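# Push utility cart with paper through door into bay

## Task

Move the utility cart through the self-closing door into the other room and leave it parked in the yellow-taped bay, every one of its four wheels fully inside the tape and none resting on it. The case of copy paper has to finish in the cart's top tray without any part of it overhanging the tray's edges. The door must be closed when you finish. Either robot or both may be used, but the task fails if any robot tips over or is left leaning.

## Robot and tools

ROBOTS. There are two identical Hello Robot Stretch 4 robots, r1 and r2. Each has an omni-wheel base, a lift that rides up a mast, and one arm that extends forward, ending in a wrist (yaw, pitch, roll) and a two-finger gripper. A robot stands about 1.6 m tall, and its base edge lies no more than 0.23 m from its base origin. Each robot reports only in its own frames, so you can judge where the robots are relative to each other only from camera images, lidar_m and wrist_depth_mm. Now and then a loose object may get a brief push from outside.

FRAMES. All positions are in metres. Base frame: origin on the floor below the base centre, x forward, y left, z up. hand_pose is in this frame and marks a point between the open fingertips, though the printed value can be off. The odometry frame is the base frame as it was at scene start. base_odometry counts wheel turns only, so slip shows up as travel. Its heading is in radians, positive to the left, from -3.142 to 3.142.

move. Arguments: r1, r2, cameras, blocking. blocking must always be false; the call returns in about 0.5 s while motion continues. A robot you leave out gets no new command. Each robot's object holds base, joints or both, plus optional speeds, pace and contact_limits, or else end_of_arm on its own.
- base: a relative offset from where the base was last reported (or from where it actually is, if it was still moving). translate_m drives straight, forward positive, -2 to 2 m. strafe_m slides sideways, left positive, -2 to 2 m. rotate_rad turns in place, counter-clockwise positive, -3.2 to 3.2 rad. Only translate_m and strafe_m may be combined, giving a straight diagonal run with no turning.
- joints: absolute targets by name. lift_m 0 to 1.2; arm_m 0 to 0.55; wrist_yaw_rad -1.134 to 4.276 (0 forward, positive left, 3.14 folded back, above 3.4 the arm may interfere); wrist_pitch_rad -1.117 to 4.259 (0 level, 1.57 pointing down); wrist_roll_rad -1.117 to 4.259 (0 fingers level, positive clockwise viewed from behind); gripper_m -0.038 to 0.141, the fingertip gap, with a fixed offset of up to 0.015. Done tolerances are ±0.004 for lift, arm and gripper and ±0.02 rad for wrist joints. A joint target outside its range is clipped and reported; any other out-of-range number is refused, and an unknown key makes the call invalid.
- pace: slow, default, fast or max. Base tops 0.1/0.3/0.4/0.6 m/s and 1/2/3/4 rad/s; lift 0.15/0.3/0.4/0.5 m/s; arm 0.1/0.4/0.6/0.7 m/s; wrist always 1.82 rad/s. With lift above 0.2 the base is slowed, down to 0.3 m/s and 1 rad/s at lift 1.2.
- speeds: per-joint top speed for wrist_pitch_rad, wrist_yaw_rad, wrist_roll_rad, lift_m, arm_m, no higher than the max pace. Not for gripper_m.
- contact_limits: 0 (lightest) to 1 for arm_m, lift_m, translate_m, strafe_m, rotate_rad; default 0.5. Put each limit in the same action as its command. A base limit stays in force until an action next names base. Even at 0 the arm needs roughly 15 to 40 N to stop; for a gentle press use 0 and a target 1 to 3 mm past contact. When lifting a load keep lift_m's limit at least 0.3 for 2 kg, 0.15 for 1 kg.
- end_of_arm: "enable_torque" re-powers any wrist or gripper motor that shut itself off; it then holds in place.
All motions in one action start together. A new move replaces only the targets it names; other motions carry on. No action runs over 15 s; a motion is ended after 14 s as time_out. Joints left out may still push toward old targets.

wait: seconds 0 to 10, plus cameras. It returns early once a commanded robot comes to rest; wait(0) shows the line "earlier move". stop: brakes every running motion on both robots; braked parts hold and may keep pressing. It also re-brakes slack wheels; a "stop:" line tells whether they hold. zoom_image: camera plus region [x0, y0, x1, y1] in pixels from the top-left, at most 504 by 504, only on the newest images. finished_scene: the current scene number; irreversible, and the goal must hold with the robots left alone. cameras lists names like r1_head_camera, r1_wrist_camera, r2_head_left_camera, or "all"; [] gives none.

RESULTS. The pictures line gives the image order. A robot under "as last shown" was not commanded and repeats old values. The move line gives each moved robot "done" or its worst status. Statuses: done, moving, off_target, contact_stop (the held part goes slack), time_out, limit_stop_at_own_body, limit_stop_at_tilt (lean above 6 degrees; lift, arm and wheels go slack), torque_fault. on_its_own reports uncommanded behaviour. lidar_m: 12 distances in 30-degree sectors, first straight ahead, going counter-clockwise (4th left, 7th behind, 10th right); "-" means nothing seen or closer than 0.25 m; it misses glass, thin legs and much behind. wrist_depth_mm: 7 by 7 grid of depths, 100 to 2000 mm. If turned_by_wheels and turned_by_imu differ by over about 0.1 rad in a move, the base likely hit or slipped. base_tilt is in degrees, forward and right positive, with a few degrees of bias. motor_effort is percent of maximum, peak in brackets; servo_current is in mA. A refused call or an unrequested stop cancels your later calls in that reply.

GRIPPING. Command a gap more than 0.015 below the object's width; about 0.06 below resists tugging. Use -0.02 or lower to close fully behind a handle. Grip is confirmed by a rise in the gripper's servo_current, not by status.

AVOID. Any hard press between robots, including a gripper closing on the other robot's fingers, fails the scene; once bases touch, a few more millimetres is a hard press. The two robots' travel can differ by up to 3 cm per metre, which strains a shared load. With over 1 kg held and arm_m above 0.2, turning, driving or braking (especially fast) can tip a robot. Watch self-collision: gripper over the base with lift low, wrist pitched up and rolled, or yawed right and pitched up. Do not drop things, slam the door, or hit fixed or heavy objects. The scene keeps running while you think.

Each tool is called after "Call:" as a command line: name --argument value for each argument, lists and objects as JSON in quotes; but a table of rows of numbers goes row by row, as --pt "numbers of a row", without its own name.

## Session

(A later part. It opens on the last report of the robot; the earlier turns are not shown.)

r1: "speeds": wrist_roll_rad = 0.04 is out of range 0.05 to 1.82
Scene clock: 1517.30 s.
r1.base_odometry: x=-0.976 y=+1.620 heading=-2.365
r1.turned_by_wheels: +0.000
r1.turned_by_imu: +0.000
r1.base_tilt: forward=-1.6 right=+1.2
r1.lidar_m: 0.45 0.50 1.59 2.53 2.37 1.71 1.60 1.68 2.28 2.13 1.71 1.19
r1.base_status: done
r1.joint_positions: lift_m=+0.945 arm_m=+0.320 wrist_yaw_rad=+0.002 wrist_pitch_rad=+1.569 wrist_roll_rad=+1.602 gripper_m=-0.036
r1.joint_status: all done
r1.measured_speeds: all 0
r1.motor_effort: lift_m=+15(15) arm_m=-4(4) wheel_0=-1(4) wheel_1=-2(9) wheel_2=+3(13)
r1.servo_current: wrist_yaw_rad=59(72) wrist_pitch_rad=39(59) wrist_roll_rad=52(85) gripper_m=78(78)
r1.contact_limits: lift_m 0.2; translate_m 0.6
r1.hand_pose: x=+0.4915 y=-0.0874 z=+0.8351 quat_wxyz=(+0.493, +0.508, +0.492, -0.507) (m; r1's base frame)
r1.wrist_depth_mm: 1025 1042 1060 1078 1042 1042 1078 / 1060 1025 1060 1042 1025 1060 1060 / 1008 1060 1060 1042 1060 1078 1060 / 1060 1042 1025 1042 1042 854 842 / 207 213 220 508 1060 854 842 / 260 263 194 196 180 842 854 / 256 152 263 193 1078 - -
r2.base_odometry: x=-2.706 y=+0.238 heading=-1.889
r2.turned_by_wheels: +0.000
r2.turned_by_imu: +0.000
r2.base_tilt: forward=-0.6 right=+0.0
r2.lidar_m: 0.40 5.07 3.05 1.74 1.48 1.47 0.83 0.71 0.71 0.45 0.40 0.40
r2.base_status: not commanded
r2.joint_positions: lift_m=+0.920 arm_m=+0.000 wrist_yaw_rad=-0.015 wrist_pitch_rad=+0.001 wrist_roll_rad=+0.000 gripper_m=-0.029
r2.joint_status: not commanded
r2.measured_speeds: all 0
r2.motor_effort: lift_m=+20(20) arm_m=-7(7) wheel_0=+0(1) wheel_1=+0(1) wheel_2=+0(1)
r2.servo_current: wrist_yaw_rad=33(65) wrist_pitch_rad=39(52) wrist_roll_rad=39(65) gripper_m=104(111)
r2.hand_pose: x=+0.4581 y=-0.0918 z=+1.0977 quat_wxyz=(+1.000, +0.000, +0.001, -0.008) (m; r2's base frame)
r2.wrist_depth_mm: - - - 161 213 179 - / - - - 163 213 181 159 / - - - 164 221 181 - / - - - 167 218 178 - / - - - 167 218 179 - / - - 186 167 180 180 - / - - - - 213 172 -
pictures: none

Call:
move --r1 '{"base":{"translate_m":-0.55,"strafe_m":-0.17},"joints":{"wrist_roll_rad":1.5},"pace":"slow","speeds":{"wrist_roll_rad":0.05},"contact_limits":{"translate_m":0.6}}' --blocking false --cameras '[]'

Call:
wait --seconds 8 --cameras '["r1_wrist_camera","r1_head_left_camera","r1_head_right_camera"]'

Scene clock: 1520.83 s.
move: r1 moving
r1.base_odometry: x=-0.970 y=+1.632 heading=-2.364
r1.turned_by_wheels: +0.000
r1.turned_by_imu: +0.000
r1.base_tilt: forward=-1.6 right=+1.2
r1.lidar_m: 0.48 0.54 1.65 2.55 2.36 1.67 1.59 1.66 2.23 2.13 1.73 1.23
r1.base_status: translate_m moving; strafe_m moving
r1.joint_positions: lift_m=+0.945 arm_m=+0.320 wrist_yaw_rad=+0.002 wrist_pitch_rad=+1.569 wrist_roll_rad=+1.582 gripper_m=-0.036
r1.joint_status: wrist_roll_rad moving
r1.measured_speeds: translate_m=-0.049 strafe_m=-0.016 rotate_rad=+0.004 lift_m=+0.000 arm_m=+0.000 wrist_yaw_rad=+0.000 wrist_pitch_rad=-0.005 wrist_roll_rad=-0.048
r1.motor_effort: lift_m=+15(15) arm_m=-3(4) wheel_0=+3(3) wheel_1=-5(7) wheel_2=+9(9)
r1.servo_current: wrist_yaw_rad=59(59) wrist_pitch_rad=39(46) wrist_roll_rad=46(59) gripper_m=72(72)
r1.contact_limits: lift_m 0.2; translate_m 0.6
r1.hand_pose: x=+0.4915 y=-0.0874 z=+0.8351 quat_wxyz=(+0.498, +0.503, +0.497, -0.502) (m; r1's base frame)
r1.wrist_depth_mm: 1042 1042 1060 1042 1042 1060 1042 / 1042 1042 1042 1060 1042 1042 1025 / 1042 1060 1060 1078 1060 1060 1042 / 1042 1060 1025 1060 1042 854 831 / 233 219 215 512 1025 831 842 / 264 263 264 194 182 842 842 / 245 155 264 193 1060 - 1060
r2.base_odometry: x=-2.706 y=+0.238 heading=-1.889
r2.turned_by_wheels: +0.000
r2.turned_by_imu: +0.000
r2.base_tilt: forward=-0.7 right=+0.1
r2.lidar_m: 0.39 5.10 3.02 1.74 1.47 1.48 0.85 0.71 0.70 0.47 0.38 0.38
r2.base_status: not commanded
r2.joint_positions: lift_m=+0.920 arm_m=+0.000 wrist_yaw_rad=-0.015 wrist_pitch_rad=+0.001 wrist_roll_rad=+0.000 gripper_m=-0.029
r2.joint_status: not commanded
r2.measured_speeds: all 0
r2.motor_effort: lift_m=+20(21) arm_m=-6(7) wheel_0=+0(0) wheel_1=+0(0) wheel_2=+0(1)
r2.servo_current: wrist_yaw_rad=46(59) wrist_pitch_rad=39(46) wrist_roll_rad=46(59) gripper_m=104(104)
r2.hand_pose: x=+0.4581 y=-0.0918 z=+1.0977 quat_wxyz=(+1.000, +0.000, +0.001, -0.008) (m; r2's base frame)
r2.wrist_depth_mm: - - - 162 211 179 - / - - - 163 214 180 159 / - - - 164 220 181 - / - - - 166 216 178 - / - - - 166 218 180 - / - - 186 167 180 180 - / - - - - 214 172 -
pictures: none
No camera images: "cameras" was empty.

Scene clock: 1527.33 s.
earlier move: r1 done
r1.base_odometry: x=-0.703 y=+2.127 heading=-2.366
r1.turned_by_wheels: -0.002
r1.turned_by_imu: -0.004
r1.base_tilt: forward=-1.6 right=+1.3
r1.lidar_m: 0.48 0.52 2.38 2.69 1.54 1.11 1.05 1.11 1.51 1.95 2.07 1.80
r1.base_status: done
r1.joint_positions: lift_m=+0.945 arm_m=+0.320 wrist_yaw_rad=+0.002 wrist_pitch_rad=+1.562 wrist_roll_rad=+1.505 gripper_m=-0.036
r1.joint_status: all done
r1.measured_speeds: all 0
r1.motor_effort: lift_m=+15(15) arm_m=-4(4) wheel_0=-9(13) wheel_1=-5(9) wheel_2=+1(14)
r1.servo_current: wrist_yaw_rad=52(72) wrist_pitch_rad=39(65) wrist_roll_rad=59(91) gripper_m=72(78)
r1.contact_limits: lift_m 0.2; translate_m 0.6
r1.hand_pose: x=+0.4935 y=-0.0874 z=+0.8351 quat_wxyz=(+0.519, +0.485, +0.514, -0.481) (m; r1's base frame)
r1.wrist_depth_mm: 1060 1060 1060 1060 1060 1060 1060 / 1042 1078 1060 1060 1042 1060 1060 / 1060 1042 1060 1042 1025 1025 1008 / 233 574 1060 1042 1042 854 842 / 265 265 245 424 1060 831 842 / 266 265 182 194 181 831 842 / 218 151 264 194 1042 831 1042
r2.base_odometry: x=-2.706 y=+0.238 heading=-1.889
r2.turned_by_wheels: +0.000
r2.turned_by_imu: +0.001
r2.base_tilt: forward=-0.6 right=+0.1
r2.lidar_m: 0.40 5.10 3.08 1.75 1.49 1.48 0.85 0.70 0.70 0.46 0.37 0.39
r2.base_status: not commanded
r2.joint_positions: lift_m=+0.920 arm_m=+0.000 wrist_yaw_rad=-0.015 wrist_pitch_rad=+0.001 wrist_roll_rad=+0.000 gripper_m=-0.029
r2.joint_status: not commanded
r2.measured_speeds: all 0
r2.motor_effort: lift_m=+20(21) arm_m=-7(7) wheel_0=+0(1) wheel_1=+0(1) wheel_2=+0(1)
r2.servo_current: wrist_yaw_rad=59(65) wrist_pitch_rad=39(46) wrist_roll_rad=46(65) gripper_m=98(111)
r2.hand_pose: x=+0.4581 y=-0.0918 z=+1.0977 quat_wxyz=(+1.000, +0.000, +0.001, -0.008) (m; r2's base frame)
r2.wrist_depth_mm: - - - 161 212 179 - / - - - 163 213 180 159 / - - - 164 221 182 - / - - - 166 218 179 - / - - - 166 219 179 - / - - 186 167 180 181 - / - - - - 213 172 -
wait: 6.50 of 8 s (r1 has come to rest)
pictures: r1_head_left_camera, r1_head_right_camera, r1_wrist_camera
Images, in order (width x height): r1_head_left_camera 420x672, r1_head_right_camera 420x672, r1_wrist_camera 616x392.

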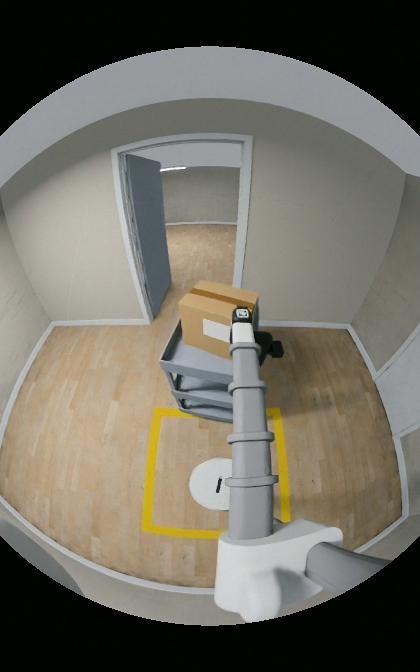

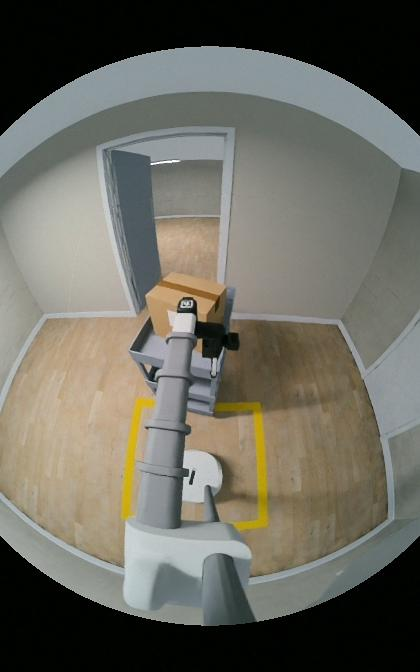

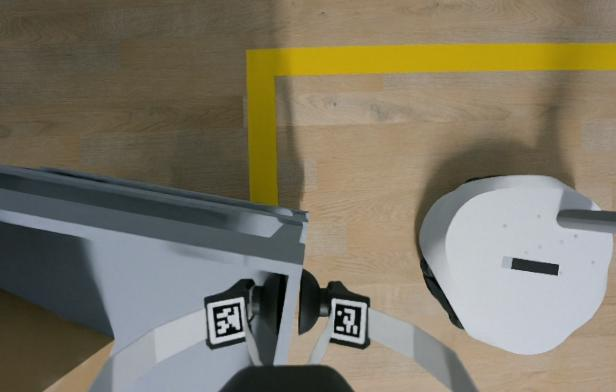

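Call:
move --r1 '{"base":{"translate_m":-0.33,"strafe_m":-0.19},"joints":{"wrist_roll_rad":1.38},"pace":"slow","speeds":{"wrist_roll_rad":0.05},"contact_limits":{"translate_m":0.6}}' --blocking false --cameras '[]'

Call:
wait --seconds 6 --cameras '["r1_wrist_camera","r1_head_left_camera","r1_head_right_camera"]'

Scene clock: 1548.80 s.
move: r1 moving
r1.base_odometry: x=-0.699 y=+2.141 heading=-2.366
r1.turned_by_wheels: +0.000
r1.turned_by_imu: -0.002
r1.base_tilt: forward=-1.6 right=+1.2
r1.lidar_m: 0.49 0.55 2.42 2.70 1.57 1.11 1.04 1.09 1.51 1.99 2.06 1.81
r1.base_status: translate_m moving; strafe_m moving
r1.joint_positions: lift_m=+0.945 arm_m=+0.320 wrist_yaw_rad=+0.002 wrist_pitch_rad=+1.562 wrist_roll_rad=+1.484 gripper_m=-0.036
r1.joint_status: wrist_roll_rad moving
r1.measured_speeds: translate_m=-0.047 strafe_m=-0.028 rotate_rad=+0.003 lift_m=+0.000 arm_m=+0.000 wrist_yaw_rad=+0.000 wrist_pitch_rad=+0.000 wrist_roll_rad=-0.050
r1.motor_effort: lift_m=+15(15) arm_m=-4(4) wheel_0=-5(8) wheel_1=-7(9) wheel_2=+8(8)
r1.servo_current: wrist_yaw_rad=46(65) wrist_pitch_rad=52(59) wrist_roll_rad=46(78) gripper_m=72(72)
r1.contact_limits: lift_m 0.2; translate_m 0.6
r1.hand_pose: x=+0.4935 y=-0.0874 z=+0.8351 quat_wxyz=(+0.524, +0.479, +0.519, -0.475) (m; r1's base frame)
r1.wrist_depth_mm: 1060 1060 1060 1042 1060 1060 1042 / 1060 1060 1042 1060 1042 1042 1042 / 1042 1060 1042 1042 1025 1060 1042 / 225 262 1060 1060 1042 917 1025 / 266 265 239 1060 1042 831 820 / 263 265 195 193 1042 831 831 / 219 150 265 194 173 842 1042
r2: as last shown
r2.turned_by_imu: +0.003
r2.base_tilt: forward=-0.7 right=+0.1
r2.lidar_m: 0.39 5.09 3.06 1.75 1.48 1.49 0.86 0.70 0.71 0.47 0.40 0.38
r2.motor_effort: lift_m=+20(21) arm_m=-7(7) wheel_0=+0(0) wheel_1=+0(1) wheel_2=+0(1)
r2.servo_current: wrist_yaw_rad=52(52) wrist_pitch_rad=39(39) wrist_roll_rad=33(52) gripper_m=98(104)
r2.wrist_depth_mm: - - - 162 212 178 - / - - - 163 213 180 159 / - - - 165 220 182 - / - - - 166 216 179 - / - - - 166 218 179 - / - - 186 167 180 180 - / - - - - 213 171 -
pictures: none
No camera images: "cameras" was empty.

Scene clock: 1553.27 s.
earlier move: r1 done
r1.base_odometry: x=-0.600 y=+2.493 heading=-2.366
r1.turned_by_wheels: +0.000
r1.turned_by_imu: +0.000
r1.base_tilt: forward=-1.6 right=+1.3
r1.lidar_m: 0.46 0.53 2.84 2.85 1.08 0.77 0.72 0.75 1.06 1.83 1.86 2.15
r1.base_status: done
r1.joint_positions: lift_m=+0.945 arm_m=+0.320 wrist_yaw_rad=+0.001 wrist_pitch_rad=+1.569 wrist_roll_rad=+1.385 gripper_m=-0.036
r1.joint_status: all done
r1.measured_speeds: all 0
r1.motor_effort: lift_m=+15(15) arm_m=-4(4) wheel_0=+0(8) wheel_1=-3(9) wheel_2=+3(12)
r1.servo_current: wrist_yaw_rad=46(78) wrist_pitch_rad=39(59) wrist_roll_rad=65(78) gripper_m=72(78)
r1.contact_limits: lift_m 0.2; translate_m 0.6
r1.hand_pose: x=+0.4915 y=-0.0874 z=+0.8351 quat_wxyz=(+0.545, +0.452, +0.544, -0.451) (m; r1's base frame)
r1.wrist_depth_mm: 1042 1042 1025 1078 1042 1042 1060 / 1042 1025 1042 1042 1042 1060 1060 / 1042 1042 1060 1060 1060 1060 1060 / 227 270 1042 1042 1042 931 1060 / 262 260 227 445 1042 842 842 / 262 262 204 196 187 831 854 / 216 155 262 182 1060 133 1060
r2.base_odometry: x=-2.706 y=+0.238 heading=-1.889
r2.turned_by_wheels: +0.000
r2.turned_by_imu: +0.001
r2.base_tilt: forward=-0.7 right=+0.1
r2.lidar_m: 0.39 5.10 3.05 1.73 1.47 1.47 0.87 0.72 0.69 0.44 0.39 0.39
r2.base_status: not commanded
r2.joint_positions: lift_m=+0.920 arm_m=+0.000 wrist_yaw_rad=-0.015 wrist_pitch_rad=+0.001 wrist_roll_rad=+0.000 gripper_m=-0.029
r2.joint_status: not commanded
r2.measured_speeds: all 0
r2.motor_effort: lift_m=+20(21) arm_m=-6(7) wheel_0=+0(1) wheel_1=+0(1) wheel_2=+0(1)
r2.servo_current: wrist_yaw_rad=52(65) wrist_pitch_rad=39(46) wrist_roll_rad=39(59) gripper_m=104(111)
r2.hand_pose: x=+0.4581 y=-0.0918 z=+1.0977 quat_wxyz=(+1.000, +0.000, +0.001, -0.008) (m; r2's base frame)
r2.wrist_depth_mm: - - - 161 211 179 - / - - - 163 213 180 159 / - - - 165 220 182 - / - - - 165 217 178 - / - - - 166 218 179 - / - - 186 167 180 180 - / - - - - 214 172 -
wait: 4.47 of 6 s (r1 has come to rest)
pictures: r1_head_left_camera, r1_head_right_camera, r1_wrist_camera
Images, in order (width x height): r1_head_left_camera 420x672, r1_head_right_camera 420x672, r1_wrist_camera 616x392.

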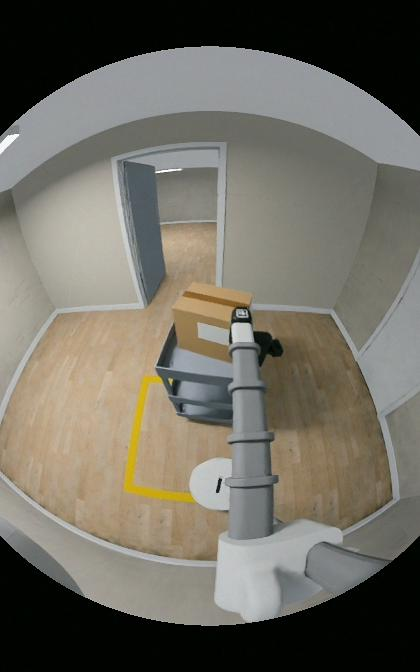

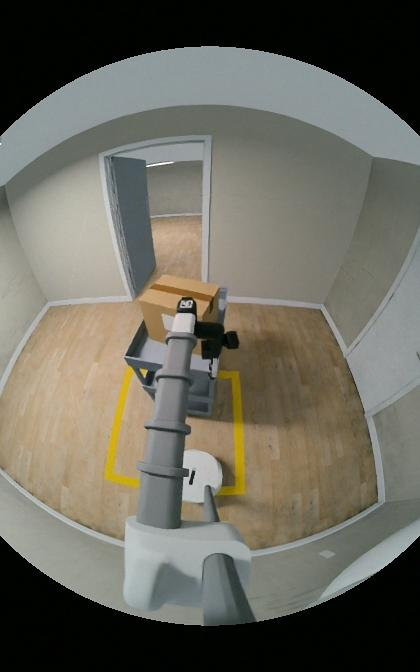

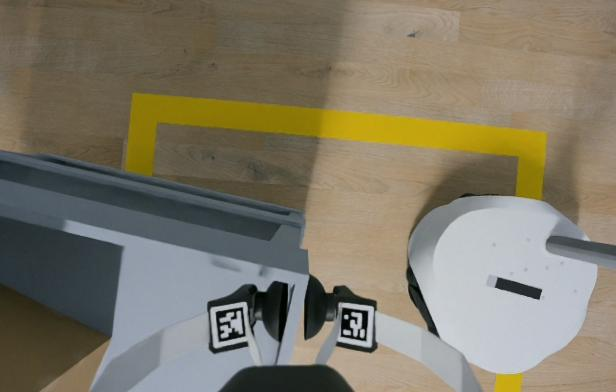

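Call:
move --r1 '{"joints":{"gripper_m":0.07}}' --blocking false --cameras '[]'

Call:
wait --seconds 1.5 --cameras '[]'

Call:
move --r1 '{"joints":{"wrist_roll_rad":1.58},"speeds":{"wrist_roll_rad":0.8}}' --blocking false --cameras '[]'

Call:
wait --seconds 1.5 --cameras '["r1_wrist_camera"]'

Scene clock: 1571.23 s.
move: r1 moving
r1.base_odometry: x=-0.600 y=+2.493 heading=-2.366
r1.turned_by_wheels: +0.000
r1.turned_by_imu: -0.001
r1.base_tilt: forward=-1.6 right=+1.3
r1.lidar_m: 0.46 0.52 2.85 2.87 1.10 0.76 0.72 0.75 1.01 1.82 1.83 2.14
r1.base_status: not commanded
r1.joint_positions: lift_m=+0.945 arm_m=+0.320 wrist_yaw_rad=+0.001 wrist_pitch_rad=+1.569 wrist_roll_rad=+1.384 gripper_m=-0.011
r1.joint_status: gripper_m moving
r1.measured_speeds: translate_m=+0.000 strafe_m=+0.000 rotate_rad=+0.000 lift_m=+0.000 arm_m=+0.000 wrist_yaw_rad=+0.000 wrist_pitch_rad=+0.000 wrist_roll_rad=-0.008
r1.motor_effort: lift_m=+15(15) arm_m=-4(4) wheel_0=+1(1) wheel_1=-3(3) wheel_2=+3(4)
r1.servo_current: wrist_yaw_rad=59(72) wrist_pitch_rad=46(46) wrist_roll_rad=52(65) gripper_m=46(78)
r1.contact_limits: lift_m 0.2; translate_m 0.6
r1.hand_pose: x=+0.4915 y=-0.0874 z=+0.8351 quat_wxyz=(+0.545, +0.451, +0.544, -0.450) (m; r1's base frame)
r1.wrist_depth_mm: 1025 1042 1042 1060 1042 1060 1060 / 1042 1042 1042 1060 1078 1060 1060 / 1025 1060 1060 1042 1060 1060 1060 / 226 268 1060 1060 1060 1025 1060 / 263 262 229 373 1042 842 842 / 262 264 189 200 866 842 842 / 214 248 263 193 180 842 1042
r2: as last shown
r2.turned_by_imu: +0.003
r2.base_tilt: forward=-0.6 right=+0.1
r2.lidar_m: 0.39 5.11 3.08 1.73 1.49 1.48 0.84 0.71 0.70 0.47 0.39 0.37
r2.motor_effort: lift_m=+20(20) arm_m=-6(7) wheel_0=+0(0) wheel_1=+0(0) wheel_2=+0(0)
r2.servo_current: wrist_yaw_rad=39(52) wrist_pitch_rad=39(39) wrist_roll_rad=52(52) gripper_m=98(104)
r2.wrist_depth_mm: - - - 162 212 179 - / - - - 163 213 180 159 / - - - 164 220 181 - / - - - 166 217 179 - / - - - 167 219 179 - / - - 186 167 180 180 - / - - - - 214 172 -
pictures: none
No camera images: "cameras" was empty.

Scene clock: 1572.50 s.
earlier move: r1 done
r1.base_odometry: x=-0.600 y=+2.493 heading=-2.366
r1.turned_by_wheels: +0.000
r1.turned_by_imu: +0.000
r1.base_tilt: forward=-1.6 right=+1.3
r1.lidar_m: 0.46 0.52 2.87 2.86 1.07 0.76 0.73 0.75 1.04 1.83 1.85 2.16
r1.base_status: not commanded
r1.joint_positions: lift_m=+0.945 arm_m=+0.320 wrist_yaw_rad=+0.001 wrist_pitch_rad=+1.569 wrist_roll_rad=+1.382 gripper_m=+0.070
r1.joint_status: all done
r1.measured_speeds: all 0
r1.motor_effort: lift_m=+15(15) arm_m=-4(4) wheel_0=+1(1) wheel_1=-3(4) wheel_2=+3(4)
r1.servo_current: wrist_yaw_rad=52(72) wrist_pitch_rad=39(46) wrist_roll_rad=46(65) gripper_m=39(85)
r1.contact_limits: lift_m 0.2; translate_m 0.6
r1.hand_pose: x=+0.4915 y=-0.0874 z=+0.8351 quat_wxyz=(+0.546, +0.451, +0.545, -0.450) (m; r1's base frame)
r1.wrist_depth_mm: 1042 1042 1042 1042 1060 1060 1042 / 1042 1060 1042 1042 1042 1042 1042 / 1042 1025 1042 1025 1042 1060 1060 / 219 263 1042 1060 1060 1042 1078 / 260 260 224 466 1060 831 854 / 260 260 211 262 191 831 842 / 216 247 262 143 1042 854 1060
r2.base_odometry: x=-2.706 y=+0.238 heading=-1.889
r2.turned_by_wheels: +0.000
r2.turned_by_imu: +0.000
r2.base_tilt: forward=-0.6 right=+0.1
r2.lidar_m: 0.40 5.10 3.05 1.74 1.47 1.47 0.82 0.72 0.70 0.47 0.39 0.41
r2.base_status: not commanded
r2.joint_positions: lift_m=+0.920 arm_m=+0.000 wrist_yaw_rad=-0.015 wrist_pitch_rad=+0.001 wrist_roll_rad=+0.000 gripper_m=-0.029
r2.joint_status: not commanded
r2.measured_speeds: all 0
r2.motor_effort: lift_m=+20(20) arm_m=-6(7) wheel_0=+0(1) wheel_1=+0(0) wheel_2=+0(0)
r2.servo_current: wrist_yaw_rad=52(65) wrist_pitch_rad=39(46) wrist_roll_rad=39(59) gripper_m=104(111)
r2.hand_pose: x=+0.4581 y=-0.0918 z=+1.0977 quat_wxyz=(+1.000, +0.000, +0.001, -0.008) (m; r2's base frame)
r2.wrist_depth_mm: - - - 162 211 179 - / - - - 162 214 181 159 / - - - 165 221 181 - / - - - 166 218 178 - / - - - 166 219 179 - / - - 186 167 180 180 - / - - - - 214 172 -
wait: 1.27 of 1.5 s (r1 has come to rest)
pictures: none
No camera images: "cameras" was empty.

Scene clock: 1573.00 s.
move: r1 moving
r1.base_odometry: x=-0.600 y=+2.493 heading=-2.366
r1.turned_by_wheels: +0.000
r1.turned_by_imu: +0.000
r1.base_tilt: forward=-1.6 right=+1.3
r1.lidar_m: 0.46 0.50 2.84 2.89 1.09 0.76 0.71 0.76 1.03 1.81 1.88 2.15
r1.base_status: not commanded
r1.joint_positions: lift_m=+0.945 arm_m=+0.320 wrist_yaw_rad=+0.001 wrist_pitch_rad=+1.569 wrist_roll_rad=+1.577 gripper_m=+0.070
r1.joint_status: wrist_roll_rad moving
r1.measured_speeds: translate_m=+0.000 strafe_m=+0.000 rotate_rad=+0.000 lift_m=+0.000 arm_m=+0.000 wrist_yaw_rad=+0.000 wrist_pitch_rad=+0.000 wrist_roll_rad=+0.010
r1.motor_effort: lift_m=+15(15) arm_m=-4(4) wheel_0=+1(1) wheel_1=-4(4) wheel_2=+3(3)
r1.servo_current: wrist_yaw_rad=52(72) wrist_pitch_rad=46(46) wrist_roll_rad=65(65) gripper_m=46(52)
r1.contact_limits: lift_m 0.2; translate_m 0.6
r1.hand_pose: x=+0.4915 y=-0.0874 z=+0.8351 quat_wxyz=(+0.499, +0.502, +0.498, -0.501) (m; r1's base frame)
r1.wrist_depth_mm: 1042 1060 1042 1042 1042 1078 1060 / 1060 1042 1042 1042 1060 1078 1078 / 1025 1042 1042 1060 1042 1060 1060 / 1060 1025 1060 1060 1078 854 854 / 230 216 213 512 1025 842 842 / 260 262 211 262 191 842 854 / 244 246 262 143 1042 1060 1078
r2: as last shown
r2.lidar_m: 0.41 5.10 3.07 1.75 1.49 1.48 0.85 0.71 0.70 0.47 0.40 0.40
r2.motor_effort: lift_m=+20(20) arm_m=-7(7) wheel_0=+0(0) wheel_1=+0(0) wheel_2=+0(0)
r2.servo_current: wrist_yaw_rad=46(65) wrist_pitch_rad=39(39) wrist_roll_rad=59(59) gripper_m=111(111)
r2.wrist_depth_mm: - - - 161 212 179 - / - - - 163 213 180 159 / - - - 164 221 181 - / - - - 167 217 178 - / - - - 167 219 179 - / - - 186 167 181 180 - / - - - - 213 172 -
pictures: none
No camera images: "cameras" was empty.

Scene clock: 1573.27 s.
earlier move: r1 done
r1.base_odometry: x=-0.600 y=+2.493 heading=-2.366
r1.turned_by_wheels: +0.000
r1.turned_by_imu: +0.000
r1.base_tilt: forward=-1.6 right=+1.3
r1.lidar_m: 0.46 0.52 2.82 2.87 1.10 0.76 0.71 0.76 1.02 1.82 1.89 2.14
r1.base_status: not commanded
r1.joint_positions: lift_m=+0.945 arm_m=+0.320 wrist_yaw_rad=+0.001 wrist_pitch_rad=+1.569 wrist_roll_rad=+1.578 gripper_m=+0.070
r1.joint_status: all done
r1.measured_speeds: all 0
r1.motor_effort: lift_m=+15(15) arm_m=-4(4) wheel_0=+1(1) wheel_1=-3(4) wheel_2=+3(3)
r1.servo_current: wrist_yaw_rad=46(72) wrist_pitch_rad=52(52) wrist_roll_rad=65(65) gripper_m=46(52)
r1.contact_limits: lift_m 0.2; translate_m 0.6
r1.hand_pose: x=+0.4915 y=-0.0874 z=+0.8351 quat_wxyz=(+0.499, +0.502, +0.498, -0.501) (m; r1's base frame)
r1.wrist_depth_mm: 1042 1042 1042 1060 1078 1042 1042 / 1042 1042 1025 1025 1060 1042 1078 / 1042 1042 1060 1025 1060 1060 1078 / 1042 1042 1025 1042 1042 854 842 / 226 219 213 512 1060 842 854 / 262 263 210 263 191 854 842 / 242 252 262 142 1060 1060 1060
r2.base_odometry: x=-2.706 y=+0.238 heading=-1.889
r2.turned_by_wheels: +0.000
r2.turned_by_imu: +0.000
r2.base_tilt: forward=-0.7 right=+0.1
r2.lidar_m: 0.38 5.08 3.08 1.74 1.47 1.49 0.86 0.71 0.71 0.47 0.39 0.40
r2.base_status: not commanded
r2.joint_positions: lift_m=+0.920 arm_m=+0.000 wrist_yaw_rad=-0.015 wrist_pitch_rad=+0.001 wrist_roll_rad=+0.000 gripper_m=-0.029
r2.joint_status: not commanded
r2.measured_speeds: all 0
r2.motor_effort: lift_m=+20(20) arm_m=-6(7) wheel_0=+0(0) wheel_1=+0(0) wheel_2=+0(1)
r2.servo_current: wrist_yaw_rad=39(65) wrist_pitch_rad=39(46) wrist_roll_rad=52(59) gripper_m=104(111)
r2.hand_pose: x=+0.4581 y=-0.0918 z=+1.0977 quat_wxyz=(+1.000, +0.000, +0.001, -0.008) (m; r2's base frame)
r2.wrist_depth_mm: - - - 162 212 179 - / - - - 163 214 180 159 / - - - 164 221 182 - / - - - 166 217 178 - / - - - 167 218 179 - / - - 186 167 180 180 - / - - - - 213 172 -
wait: 0.27 of 1.5 s (r1 has come to rest)
pictures: r1_wrist_camera
Images, in order (width x height): r1_wrist_camera 616x392.

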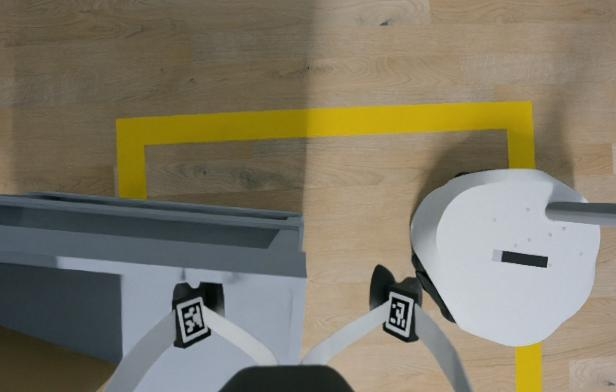

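Call:
move --r1 '{"base":{"strafe_m":0.29,"translate_m":-0.008},"joints":{"wrist_roll_rad":1.6},"pace":"slow"}' --blocking false --cameras '[]'

Call:
wait --seconds 5 --cameras '["r1_wrist_camera"]'

Scene clock: 1588.00 s.
move: r1 moving
r1.base_odometry: x=-0.590 y=+2.484 heading=-2.366
r1.turned_by_wheels: +0.000
r1.turned_by_imu: -0.001
r1.base_tilt: forward=-1.6 right=+1.2
r1.lidar_m: 0.46 0.52 2.83 2.87 1.07 0.76 0.71 0.75 1.04 1.84 1.89 2.15
r1.base_status: translate_m moving; strafe_m moving
r1.joint_positions: lift_m=+0.945 arm_m=+0.320 wrist_yaw_rad=+0.001 wrist_pitch_rad=+1.569 wrist_roll_rad=+1.598 gripper_m=+0.070
r1.joint_status: wrist_roll_rad moving
r1.measured_speeds: translate_m=-0.001 strafe_m=+0.055 rotate_rad=-0.003 lift_m=+0.000 arm_m=+0.000 wrist_yaw_rad=+0.000 wrist_pitch_rad=+0.000 wrist_roll_rad=+0.000
r1.motor_effort: lift_m=+15(15) arm_m=-4(4) wheel_0=-6(8) wheel_1=+6(9) wheel_2=+4(4)
r1.servo_current: wrist_yaw_rad=52(59) wrist_pitch_rad=46(52) wrist_roll_rad=46(59) gripper_m=46(46)
r1.contact_limits: lift_m 0.2
r1.hand_pose: x=+0.4915 y=-0.0874 z=+0.8351 quat_wxyz=(+0.494, +0.507, +0.493, -0.506) (m; r1's base frame)
r1.wrist_depth_mm: 1025 1042 1042 1060 1042 1060 1042 / 1025 1060 1060 1060 1060 1060 1042 / 1025 1025 1060 1042 1042 1042 1060 / 1042 1042 1042 1042 1042 842 854 / 260 255 260 262 1060 842 854 / 260 260 212 263 191 842 854 / 225 173 262 143 1060 1042 1042
r2: as last shown
r2.turned_by_imu: +0.002
r2.base_tilt: forward=-0.6 right=+0.0
r2.lidar_m: 0.41 5.08 3.06 1.75 1.46 1.50 0.86 0.72 0.69 0.45 0.39 0.39
r2.servo_current: wrist_yaw_rad=46(52) wrist_pitch_rad=46(46) wrist_roll_rad=46(52) gripper_m=104(104)
r2.wrist_depth_mm: - - - 161 212 179 - / - - - 163 213 180 159 / - - - 164 220 181 - / - - - 166 217 179 - / - - - 166 218 179 - / - - 186 167 180 180 - / - - - - 214 172 -
pictures: none
No camera images: "cameras" was empty.

Scene clock: 1591.57 s.
earlier move: r1 done
r1.base_odometry: x=-0.392 y=+2.292 heading=-2.366
r1.turned_by_wheels: +0.000
r1.turned_by_imu: +0.001
r1.base_tilt: forward=-1.6 right=+1.3
r1.lidar_m: 0.50 2.19 2.73 2.58 1.10 0.76 0.71 0.74 1.05 2.11 2.17 0.50
r1.base_status: done
r1.joint_positions: lift_m=+0.945 arm_m=+0.320 wrist_yaw_rad=+0.001 wrist_pitch_rad=+1.569 wrist_roll_rad=+1.598 gripper_m=+0.070
r1.joint_status: all done
r1.measured_speeds: all 0
r1.motor_effort: lift_m=+15(15) arm_m=-4(4) wheel_0=-2(10) wheel_1=+2(9) wheel_2=+1(4)
r1.servo_current: wrist_yaw_rad=52(78) wrist_pitch_rad=39(52) wrist_roll_rad=46(65) gripper_m=39(46)
r1.contact_limits: lift_m 0.2
r1.hand_pose: x=+0.4915 y=-0.0874 z=+0.8351 quat_wxyz=(+0.494, +0.507, +0.493, -0.506) (m; r1's base frame)
r1.wrist_depth_mm: 238 260 262 1060 1060 1060 1060 / 250 262 262 1042 1060 1060 1060 / 260 259 260 1060 1060 1078 1042 / 259 262 263 1060 1042 854 831 / 260 262 263 1042 1060 842 842 / 259 263 192 1060 190 842 854 / 260 260 263 151 1042 1042 1078
r2.base_odometry: x=-2.706 y=+0.238 heading=-1.889
r2.turned_by_wheels: +0.000
r2.turned_by_imu: +0.001
r2.base_tilt: forward=-0.6 right=+0.1
r2.lidar_m: 0.40 5.08 3.07 1.77 1.50 1.46 0.83 0.71 0.71 0.48 0.40 0.42
r2.base_status: not commanded
r2.joint_positions: lift_m=+0.920 arm_m=+0.000 wrist_yaw_rad=-0.015 wrist_pitch_rad=+0.001 wrist_roll_rad=+0.000 gripper_m=-0.029
r2.joint_status: not commanded
r2.measured_speeds: all 0
r2.motor_effort: lift_m=+20(21) arm_m=-7(7) wheel_0=+0(1) wheel_1=+0(1) wheel_2=+0(1)
r2.servo_current: wrist_yaw_rad=46(65) wrist_pitch_rad=46(46) wrist_roll_rad=59(65) gripper_m=104(111)
r2.hand_pose: x=+0.4581 y=-0.0918 z=+1.0977 quat_wxyz=(+1.000, +0.000, +0.001, -0.008) (m; r2's base frame)
r2.wrist_depth_mm: - - - 162 211 179 - / - - - 163 213 180 159 / - - - 164 221 182 - / - - - 166 217 178 - / - - - 166 218 179 - / - - 186 167 181 180 - / - - - - 214 172 -
wait: 3.57 of 5 s (r1 has come to rest)
pictures: r1_wrist_camera
Images, in order (width x height): r1_wrist_camera 616x392.

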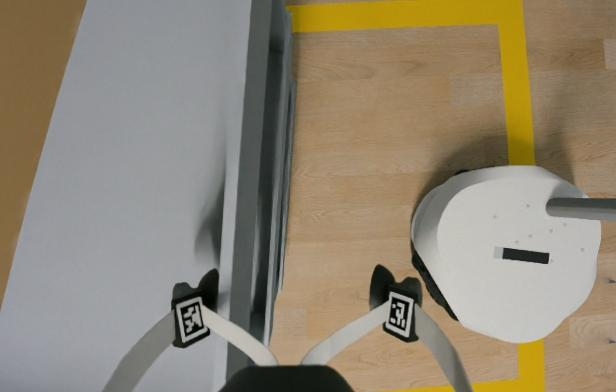

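Call:
move --r1 '{"joints":{"wrist_roll_rad":1.69,"arm_m":0.355},"speeds":{"wrist_roll_rad":0.8,"arm_m":0.1}}' --blocking false --cameras '[]'

Call:
wait --seconds 2 --cameras '["r1_wrist_camera"]'

Call:
move --r1 '{"joints":{"gripper_m":-0.037}}' --blocking false --cameras '[]'

Call:
wait --seconds 2.5 --cameras '[]'

Call:
move --r1 '{"base":{"translate_m":-0.26,"strafe_m":-0.03},"joints":{"wrist_roll_rad":1.45,"arm_m":0.27},"pace":"slow","speeds":{"wrist_roll_rad":0.09,"arm_m":0.06},"contact_limits":{"translate_m":0.6}}' --blocking false --cameras '[]'

Call:
wait --seconds 6 --cameras '["r1_wrist_camera","r1_head_left_camera","r1_head_right_camera"]'

Scene clock: 1610.23 s.
move: r1 moving
r1.base_odometry: x=-0.392 y=+2.292 heading=-2.366
r1.turned_by_wheels: +0.000
r1.turned_by_imu: -0.001
r1.base_tilt: forward=-1.6 right=+1.3
r1.lidar_m: 0.51 2.16 2.73 2.59 1.09 0.77 0.72 0.73 1.07 2.13 2.17 0.52
r1.base_status: not commanded
r1.joint_positions: lift_m=+0.945 arm_m=+0.353 wrist_yaw_rad=+0.001 wrist_pitch_rad=+1.569 wrist_roll_rad=+1.688 gripper_m=+0.070
r1.joint_status: arm_m moving; wrist_roll_rad moving
r1.measured_speeds: translate_m=+0.000 strafe_m=+0.000 rotate_rad=+0.000 lift_m=+0.000 arm_m=+0.045 wrist_yaw_rad=+0.000 wrist_pitch_rad=+0.000 wrist_roll_rad=+0.000
r1.motor_effort: lift_m=+15(15) arm_m=+4(8) wheel_0=-3(3) wheel_1=+2(2) wheel_2=+1(1)
r1.servo_current: wrist_yaw_rad=59(65) wrist_pitch_rad=39(46) wrist_roll_rad=65(78) gripper_m=46(46)
r1.contact_limits: lift_m 0.2
r1.hand_pose: x=+0.5245 y=-0.0874 z=+0.8351 quat_wxyz=(+0.471, +0.529, +0.470, -0.528) (m; r1's base frame)
r1.wrist_depth_mm: 215 260 262 1042 1060 1060 1060 / 224 260 263 1060 1060 1042 1060 / 228 262 260 1060 1060 1060 1078 / 243 262 263 1060 1060 842 842 / 254 260 263 1042 1042 854 831 / 262 260 211 263 190 904 854 / 260 262 263 143 1042 1060 1060
r2: as last shown
r2.turned_by_imu: +0.003
r2.lidar_m: 0.40 5.11 3.06 1.76 1.46 1.47 0.82 0.72 0.71 0.44 0.39 0.38
r2.motor_effort: lift_m=+20(20) arm_m=-6(7) wheel_0=+0(0) wheel_1=+0(0) wheel_2=+0(0)
r2.servo_current: wrist_yaw_rad=52(65) wrist_pitch_rad=39(46) wrist_roll_rad=33(52) gripper_m=104(111)
r2.wrist_depth_mm: - - - 162 212 179 - / - - - 163 213 180 159 / - - - 164 221 181 - / - - - 166 217 179 - / - - - 167 218 179 - / - - 186 167 180 180 - / - - - - 213 172 -
pictures: none
No camera images: "cameras" was empty.

Scene clock: 1610.63 s.
earlier move: r1 done
r1.base_odometry: x=-0.392 y=+2.292 heading=-2.366
r1.turned_by_wheels: +0.000
r1.turned_by_imu: +0.000
r1.base_tilt: forward=-1.5 right=+1.3
r1.lidar_m: 0.50 2.16 2.71 2.59 1.07 0.76 0.70 0.76 1.05 2.10 2.17 0.51
r1.base_status: not commanded
r1.joint_positions: lift_m=+0.945 arm_m=+0.355 wrist_yaw_rad=+0.001 wrist_pitch_rad=+1.569 wrist_roll_rad=+1.688 gripper_m=+0.070
r1.joint_status: all done
r1.measured_speeds: all 0
r1.motor_effort: lift_m=+15(15) arm_m=+4(8) wheel_0=-3(3) wheel_1=+2(2) wheel_2=+1(1)
r1.servo_current: wrist_yaw_rad=52(65) wrist_pitch_rad=33(52) wrist_roll_rad=65(85) gripper_m=46(46)
r1.contact_limits: lift_m 0.2
r1.hand_pose: x=+0.5264 y=-0.0874 z=+0.8351 quat_wxyz=(+0.471, +0.529, +0.470, -0.528) (m; r1's base frame)
r1.wrist_depth_mm: 201 262 260 263 1042 1078 1060 / 211 260 262 263 1060 1042 1060 / 219 260 262 264 1078 1060 1060 / 236 260 262 263 1025 842 842 / 245 262 262 263 1060 831 854 / 256 262 211 263 191 854 831 / 258 260 262 143 1060 1060 1078
r2.base_odometry: x=-2.706 y=+0.238 heading=-1.889
r2.turned_by_wheels: +0.000
r2.turned_by_imu: +0.000
r2.base_tilt: forward=-0.6 right=+0.1
r2.lidar_m: 0.40 5.10 3.06 1.74 1.47 1.48 0.84 0.71 0.71 0.46 0.39 0.40
r2.base_status: not commanded
r2.joint_positions: lift_m=+0.920 arm_m=+0.000 wrist_yaw_rad=-0.015 wrist_pitch_rad=+0.001 wrist_roll_rad=+0.000 gripper_m=-0.029
r2.joint_status: not commanded
r2.measured_speeds: all 0
r2.motor_effort: lift_m=+20(20) arm_m=-6(7) wheel_0=+0(1) wheel_1=+0(0) wheel_2=+0(0)
r2.servo_current: wrist_yaw_rad=59(65) wrist_pitch_rad=46(46) wrist_roll_rad=46(59) gripper_m=98(111)
r2.hand_pose: x=+0.4581 y=-0.0918 z=+1.0977 quat_wxyz=(+1.000, +0.000, +0.001, -0.008) (m; r2's base frame)
r2.wrist_depth_mm: - - - 162 211 178 - / - - - 163 213 180 160 / - - - 164 222 182 - / - - - 166 218 178 - / - - - 167 219 180 - / - - 186 167 180 180 - / - - - - 214 172 -
wait: 0.40 of 2 s (r1 has come to rest)
pictures: r1_wrist_camera
Images, in order (width x height): r1_wrist_camera 616x392.

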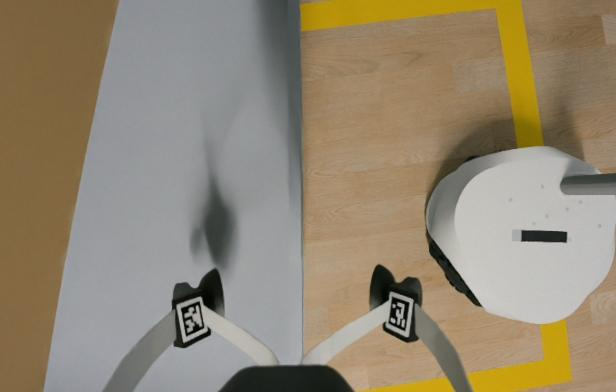

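Scene clock: 1611.13 s.
move: r1 moving
r1.base_odometry: x=-0.392 y=+2.292 heading=-2.366
r1.turned_by_wheels: +0.000
r1.turned_by_imu: +0.000
r1.base_tilt: forward=-1.6 right=+1.3
r1.lidar_m: 0.50 2.18 2.72 2.59 1.08 0.75 0.73 0.75 1.03 2.12 2.16 0.51
r1.base_status: not commanded
r1.joint_positions: lift_m=+0.945 arm_m=+0.355 wrist_yaw_rad=+0.001 wrist_pitch_rad=+1.569 wrist_roll_rad=+1.688 gripper_m=+0.051
r1.joint_status: gripper_m moving
r1.measured_speeds: all 0
r1.motor_effort: lift_m=+15(15) arm_m=+4(4) wheel_0=-2(3) wheel_1=+2(2) wheel_2=+1(1)
r1.servo_current: wrist_yaw_rad=46(65) wrist_pitch_rad=46(46) wrist_roll_rad=52(65) gripper_m=104(104)
r1.contact_limits: lift_m 0.2
r1.hand_pose: x=+0.5264 y=-0.0874 z=+0.8351 quat_wxyz=(+0.471, +0.529, +0.470, -0.528) (m; r1's base frame)
r1.wrist_depth_mm: 200 262 262 263 1042 1078 1060 / 209 260 262 262 1042 1042 1060 / 220 260 262 263 1060 1042 1078 / 236 262 262 262 1042 866 842 / 246 263 263 264 1060 831 842 / 255 262 196 264 190 891 854 / 262 260 262 143 1042 1060 1060
r2: as last shown
r2.base_tilt: forward=-0.7 right=+0.1
r2.lidar_m: 0.41 5.10 3.09 1.73 1.49 1.49 0.85 0.70 0.69 0.45 0.40 0.39
r2.motor_effort: lift_m=+20(20) arm_m=-7(7) wheel_0=+0(1) wheel_1=+0(0) wheel_2=+0(0)
r2.servo_current: wrist_yaw_rad=52(59) wrist_pitch_rad=39(46) wrist_roll_rad=39(52) gripper_m=98(104)
r2.wrist_depth_mm: - - - 162 212 179 - / - - - 163 213 180 159 / - - - 164 220 181 - / - - - 166 217 179 - / - - - 167 218 179 - / - - 186 166 180 180 - / - - - - 214 171 -
pictures: none
No camera images: "cameras" was empty.

Scene clock: 1612.40 s.
earlier move: r1 done
r1.base_odometry: x=-0.392 y=+2.292 heading=-2.366
r1.turned_by_wheels: +0.000
r1.turned_by_imu: +0.000
r1.base_tilt: forward=-1.6 right=+1.3
r1.lidar_m: 0.49 2.17 2.69 2.58 1.09 0.77 0.71 0.76 1.03 2.11 2.17 0.51
r1.base_status: not commanded
r1.joint_positions: lift_m=+0.945 arm_m=+0.355 wrist_yaw_rad=+0.001 wrist_pitch_rad=+1.569 wrist_roll_rad=+1.688 gripper_m=-0.036
r1.joint_status: all done
r1.measured_speeds: all 0
r1.motor_effort: lift_m=+15(15) arm_m=+4(4) wheel_0=-3(3) wheel_1=+2(2) wheel_2=+1(1)
r1.servo_current: wrist_yaw_rad=39(65) wrist_pitch_rad=39(52) wrist_roll_rad=46(72) gripper_m=78(137)
r1.contact_limits: lift_m 0.2
r1.hand_pose: x=+0.5264 y=-0.0874 z=+0.8351 quat_wxyz=(+0.471, +0.529, +0.470, -0.528) (m; r1's base frame)
r1.wrist_depth_mm: 203 259 260 262 1042 1042 1042 / 211 259 259 262 1042 1060 1060 / 224 259 260 263 1042 1042 1078 / 236 260 260 260 1042 831 842 / 246 259 260 260 1060 842 831 / 255 262 189 197 180 1060 831 / 259 151 259 191 177 - -
r2.base_odometry: x=-2.706 y=+0.238 heading=-1.889
r2.turned_by_wheels: +0.000
r2.turned_by_imu: +0.000
r2.base_tilt: forward=-0.6 right=+0.0
r2.lidar_m: 0.40 5.10 3.09 1.76 1.47 1.47 0.85 0.70 0.71 0.45 0.39 0.37
r2.base_status: not commanded
r2.joint_positions: lift_m=+0.920 arm_m=+0.000 wrist_yaw_rad=-0.015 wrist_pitch_rad=+0.001 wrist_roll_rad=+0.000 gripper_m=-0.029
r2.joint_status: not commanded
r2.measured_speeds: all 0
r2.motor_effort: lift_m=+20(20) arm_m=-6(7) wheel_0=+0(1) wheel_1=+0(0) wheel_2=+0(0)
r2.servo_current: wrist_yaw_rad=52(59) wrist_pitch_rad=39(46) wrist_roll_rad=52(59) gripper_m=104(104)
r2.hand_pose: x=+0.4581 y=-0.0918 z=+1.0977 quat_wxyz=(+1.000, +0.000, +0.001, -0.008) (m; r2's base frame)
r2.wrist_depth_mm: - - - 161 211 179 - / - - - 162 214 180 159 / - - - 164 221 181 - / - - - 166 217 179 - / - - - 167 219 179 - / - - 186 167 180 180 - / - - - - 213 172 -
wait: 1.27 of 2.5 s (r1 has come to rest)
pictures: none
No camera images: "cameras" was empty.

Scene clock: 1612.90 s.
move: r1 moving
r1.base_odometry: x=-0.384 y=+2.301 heading=-2.366
r1.turned_by_wheels: +0.000
r1.turned_by_imu: -0.001
r1.base_tilt: forward=-1.5 right=+1.3
r1.lidar_m: 0.49 2.19 2.73 2.59 1.04 0.74 0.72 0.73 1.05 2.12 2.18 0.50
r1.base_status: translate_m moving; strafe_m moving
r1.joint_positions: lift_m=+0.945 arm_m=+0.330 wrist_yaw_rad=+0.002 wrist_pitch_rad=+1.557 wrist_roll_rad=+1.654 gripper_m=-0.036
r1.joint_status: arm_m moving; wrist_roll_rad moving
r1.measured_speeds: translate_m=-0.049 strafe_m=-0.006 rotate_rad=-0.006 lift_m=+0.000 arm_m=-0.060 wrist_yaw_rad=+0.002 wrist_pitch_rad=-0.017 wrist_roll_rad=-0.086
r1.motor_effort: lift_m=+15(15) arm_m=-11(11) wheel_0=-10(10) wheel_1=-7(7) wheel_2=+10(11)
r1.servo_current: wrist_yaw_rad=52(59) wrist_pitch_rad=72(72) wrist_roll_rad=46(65) gripper_m=78(85)
r1.contact_limits: lift_m 0.2; translate_m 0.6
r1.hand_pose: x=+0.5048 y=-0.0874 z=+0.8351 quat_wxyz=(+0.483, +0.523, +0.476, -0.516) (m; r1's base frame)
r1.wrist_depth_mm: 216 265 264 247 1042 1042 1025 / 229 266 264 1042 1042 1042 1025 / 235 266 265 1042 1042 1025 1042 / 250 265 265 1025 1042 831 831 / 262 266 265 1025 1042 842 831 / 267 267 184 194 1042 1042 820 / 267 152 264 194 147 1042 1025
r2: as last shown
r2.base_tilt: forward=-0.7 right=+0.1
r2.lidar_m: 0.42 5.10 3.09 1.77 1.48 1.48 0.85 0.71 0.70 0.46 0.41 0.39
r2.motor_effort: lift_m=+20(20) arm_m=-6(7) wheel_0=+0(1) wheel_1=+0(0) wheel_2=+0(1)
r2.servo_current: wrist_yaw_rad=46(52) wrist_pitch_rad=46(46) wrist_roll_rad=52(52) gripper_m=98(104)
r2.wrist_depth_mm: - - - 161 212 179 - / - - - 163 213 180 159 / - - - 164 221 182 - / - - - 166 218 178 - / - - - 167 218 179 - / - - 186 167 180 180 - / - - - - 213 172 -
pictures: none
No camera images: "cameras" was empty.

Scene clock: 1616.30 s.
earlier move: r1 done
r1.base_odometry: x=-0.227 y=+2.495 heading=-2.367
r1.turned_by_wheels: +0.000
r1.turned_by_imu: -0.002
r1.base_tilt: forward=-1.6 right=+1.3
r1.lidar_m: 0.43 2.42 2.74 2.12 0.73 0.50 0.46 0.46 0.69 1.75 0.64 0.46
r1.base_status: done
r1.joint_positions: lift_m=+0.945 arm_m=+0.270 wrist_yaw_rad=+0.002 wrist_pitch_rad=+1.561 wrist_roll_rad=+1.454 gripper_m=-0.036
r1.joint_status: all done
r1.measured_speeds: all 0
r1.motor_effort: lift_m=+15(15) arm_m=-5(11) wheel_0=-8(14) wheel_1=-5(11) wheel_2=+1(11)
r1.servo_current: wrist_yaw_rad=46(72) wrist_pitch_rad=59(85) wrist_roll_rad=46(85) gripper_m=72(85)
r1.contact_limits: lift_m 0.2; translate_m 0.6
r1.hand_pose: x=+0.4442 y=-0.0874 z=+0.8351 quat_wxyz=(+0.531, +0.472, +0.526, -0.467) (m; r1's base frame)
r1.wrist_depth_mm: 229 266 265 265 1060 1042 1042 / 238 266 265 266 1042 1060 1025 / 257 265 265 265 1042 1025 1042 / 266 265 265 266 1042 878 1042 / 267 266 265 265 1042 854 831 / 266 266 180 194 831 831 831 / - 143 180 195 158 842 1042
r2.base_odometry: x=-2.706 y=+0.238 heading=-1.889
r2.turned_by_wheels: +0.000
r2.turned_by_imu: +0.000
r2.base_tilt: forward=-0.7 right=+0.1
r2.lidar_m: 0.40 5.11 3.06 1.73 1.50 1.49 0.86 0.71 0.70 0.47 0.39 0.40
r2.base_status: not commanded
r2.joint_positions: lift_m=+0.920 arm_m=+0.000 wrist_yaw_rad=-0.015 wrist_pitch_rad=+0.001 wrist_roll_rad=+0.000 gripper_m=-0.029
r2.joint_status: not commanded
r2.measured_speeds: all 0
r2.motor_effort: lift_m=+20(21) arm_m=-6(7) wheel_0=+0(1) wheel_1=+0(1) wheel_2=+0(1)
r2.servo_current: wrist_yaw_rad=59(59) wrist_pitch_rad=39(46) wrist_roll_rad=46(59) gripper_m=98(111)
r2.hand_pose: x=+0.4581 y=-0.0918 z=+1.0977 quat_wxyz=(+1.000, +0.000, +0.001, -0.008) (m; r2's base frame)
r2.wrist_depth_mm: - - - 161 213 179 - / - - - 163 213 180 159 / - - - 164 221 182 - / - - - 166 217 178 - / - - - 166 219 180 - / - - 186 167 180 181 - / - - - - 214 172 -
wait: 3.40 of 6 s (r1 has come to rest)
pictures: r1_head_left_camera, r1_head_right_camera, r1_wrist_camera
Images, in order (width x height): r1_head_left_camera 420x672, r1_head_right_camera 420x672, r1_wrist_camera 616x392.

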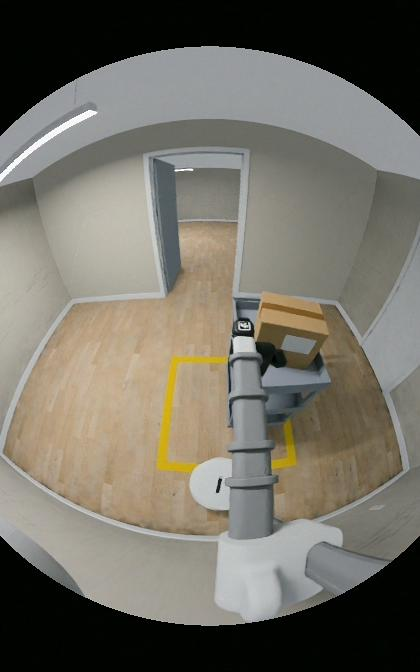

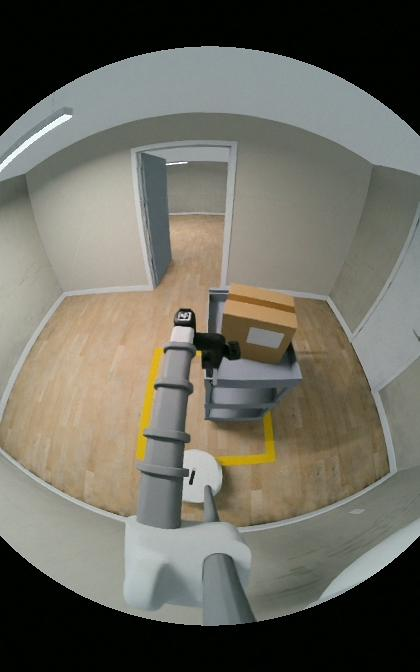

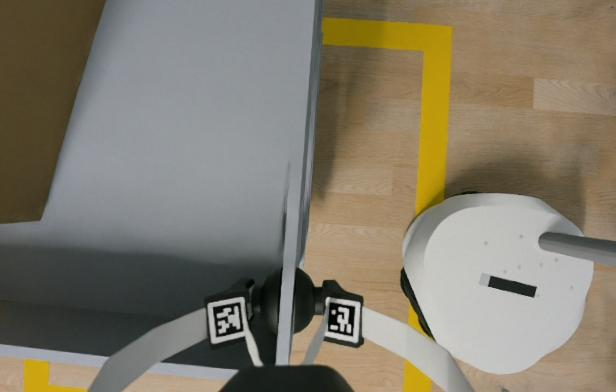

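Call:
move --r1 '{"base":{"strafe_m":-0.09},"joints":{"arm_m":0.18},"speeds":{"arm_m":0.1},"pace":"slow","contact_limits":{"strafe_m":0.6}}' --blocking false --cameras '[]'

Call:
wait --seconds 3 --cameras '["r1_head_left_camera","r1_head_right_camera","r1_wrist_camera","r1_head_camera"]'

Scene clock: 1636.07 s.
move: r1 moving
r1.base_odometry: x=-0.237 y=+2.505 heading=-2.367
r1.turned_by_wheels: +0.000
r1.turned_by_imu: -0.002
r1.base_tilt: forward=-1.5 right=+1.3
r1.lidar_m: 0.40 2.42 2.76 2.18 0.71 0.50 0.45 0.47 0.67 1.75 0.62 0.42
r1.base_status: strafe_m moving
r1.joint_positions: lift_m=+0.945 arm_m=+0.232 wrist_yaw_rad=+0.002 wrist_pitch_rad=+1.556 wrist_roll_rad=+1.454 gripper_m=-0.036
r1.joint_status: arm_m moving
r1.measured_speeds: translate_m=+0.000 strafe_m=-0.055 rotate_rad=+0.002 lift_m=+0.000 arm_m=-0.101 wrist_yaw_rad=+0.000 wrist_pitch_rad=+0.000 wrist_roll_rad=-0.003
r1.motor_effort: lift_m=+15(15) arm_m=-7(11) wheel_0=+3(8) wheel_1=-7(10) wheel_2=+4(5)
r1.servo_current: wrist_yaw_rad=39(59) wrist_pitch_rad=85(85) wrist_roll_rad=46(59) gripper_m=65(78)
r1.contact_limits: lift_m 0.2; strafe_m 0.6
r1.hand_pose: x=+0.4077 y=-0.0874 z=+0.8351 quat_wxyz=(+0.532, +0.473, +0.525, -0.466) (m; r1's base frame)
r1.wrist_depth_mm: 236 268 266 265 1042 1060 1042 / 249 267 266 1042 1060 1078 1042 / 264 270 267 1060 1042 1060 1042 / 268 268 267 1042 1042 854 1042 / 268 268 267 1042 991 831 831 / 268 268 183 195 842 831 820 / - 141 181 183 151 842 1025
r2: as last shown
r2.turned_by_imu: +0.003
r2.base_tilt: forward=-0.6 right=+0.1
r2.lidar_m: 0.40 5.09 3.08 1.76 1.48 1.47 0.86 0.71 0.71 0.47 0.40 0.40
r2.motor_effort: lift_m=+20(20) arm_m=-6(7) wheel_0=+0(1) wheel_1=+0(0) wheel_2=+0(0)
r2.servo_current: wrist_yaw_rad=59(59) wrist_pitch_rad=46(46) wrist_roll_rad=46(59) gripper_m=104(111)
r2.wrist_depth_mm: - - - 161 212 179 - / - - - 163 213 180 159 / - - - 164 221 182 - / - - - 166 218 179 - / - - - 167 218 179 - / - - 186 167 180 180 - / - - - - 213 172 -
pictures: none
No camera images: "cameras" was empty.

Scene clock: 1637.63 s.
earlier move: r1 done
r1.base_odometry: x=-0.290 y=+2.559 heading=-2.366
r1.turned_by_wheels: +0.001
r1.turned_by_imu: +0.000
r1.base_tilt: forward=-1.6 right=+1.2
r1.lidar_m: 0.30 2.44 2.83 2.13 0.70 0.47 0.46 0.49 0.68 1.73 0.51 0.33
r1.base_status: done
r1.joint_positions: lift_m=+0.945 arm_m=+0.180 wrist_yaw_rad=+0.001 wrist_pitch_rad=+1.576 wrist_roll_rad=+1.452 gripper_m=-0.036
r1.joint_status: all done
r1.measured_speeds: all 0
r1.motor_effort: lift_m=+15(15) arm_m=+4(11) wheel_0=+9(12) wheel_1=-2(10) wheel_2=+0(5)
r1.servo_current: wrist_yaw_rad=39(78) wrist_pitch_rad=52(85) wrist_roll_rad=59(65) gripper_m=78(78)
r1.contact_limits: lift_m 0.2; strafe_m 0.6
r1.hand_pose: x=+0.3495 y=-0.0874 z=+0.8351 quat_wxyz=(+0.528, +0.468, +0.530, -0.470) (m; r1's base frame)
r1.wrist_depth_mm: 232 258 259 262 1042 1042 1078 / 236 257 260 260 1060 1060 1078 / 247 258 258 262 1042 1042 1060 / 252 258 260 262 854 866 1060 / 256 259 260 262 842 854 1060 / 257 259 259 198 187 854 1078 / 259 259 173 182 179 136 1078
r2.base_odometry: x=-2.706 y=+0.238 heading=-1.889
r2.turned_by_wheels: +0.000
r2.turned_by_imu: +0.000
r2.base_tilt: forward=-0.7 right=+0.1
r2.lidar_m: 0.40 5.10 3.08 1.73 1.49 1.48 0.86 0.71 0.71 0.47 0.39 0.37
r2.base_status: not commanded
r2.joint_positions: lift_m=+0.920 arm_m=+0.000 wrist_yaw_rad=-0.015 wrist_pitch_rad=+0.001 wrist_roll_rad=+0.000 gripper_m=-0.029
r2.joint_status: not commanded
r2.measured_speeds: all 0
r2.motor_effort: lift_m=+20(20) arm_m=-6(7) wheel_0=+0(1) wheel_1=+0(0) wheel_2=+0(1)
r2.servo_current: wrist_yaw_rad=46(59) wrist_pitch_rad=33(46) wrist_roll_rad=39(59) gripper_m=104(111)
r2.hand_pose: x=+0.4581 y=-0.0918 z=+1.0977 quat_wxyz=(+1.000, +0.000, +0.001, -0.008) (m; r2's base frame)
r2.wrist_depth_mm: - - - 162 212 179 - / - - - 163 213 180 159 / - - - 164 220 182 - / - - - 166 217 179 - / - - - 167 217 179 - / - - 186 167 180 180 - / - - - - 214 172 -
wait: 1.57 of 3 s (r1 has come to rest)
pictures: r1_head_camera, r1_head_left_camera, r1_head_right_camera, r1_wrist_camera
Images, in order (width x height): r1_head_camera 420x560, r1_head_left_camera 420x672, r1_head_right_camera 420x672, r1_wrist_camera 616x392.

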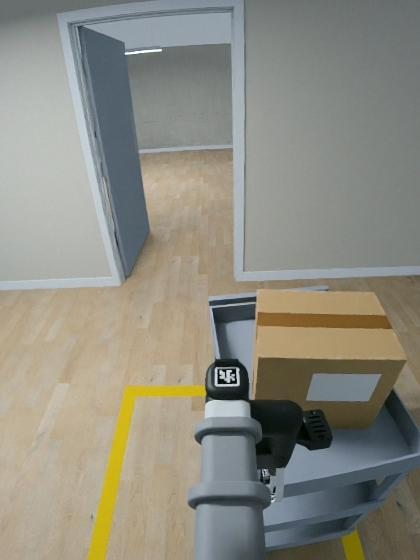

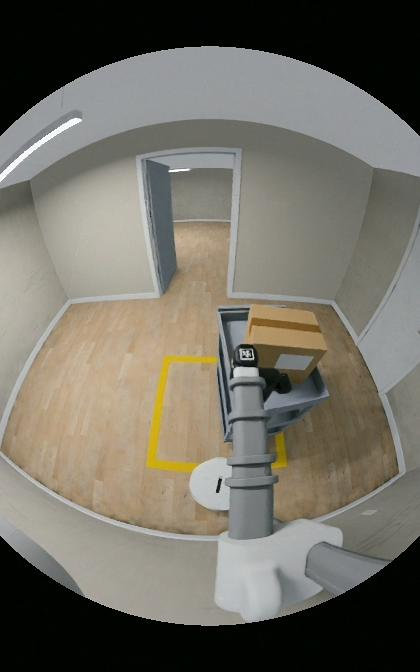

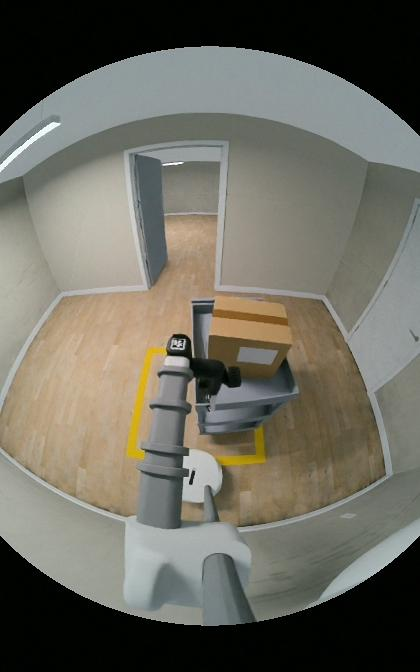

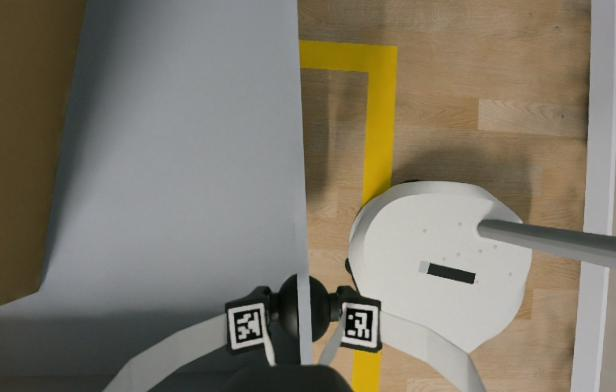

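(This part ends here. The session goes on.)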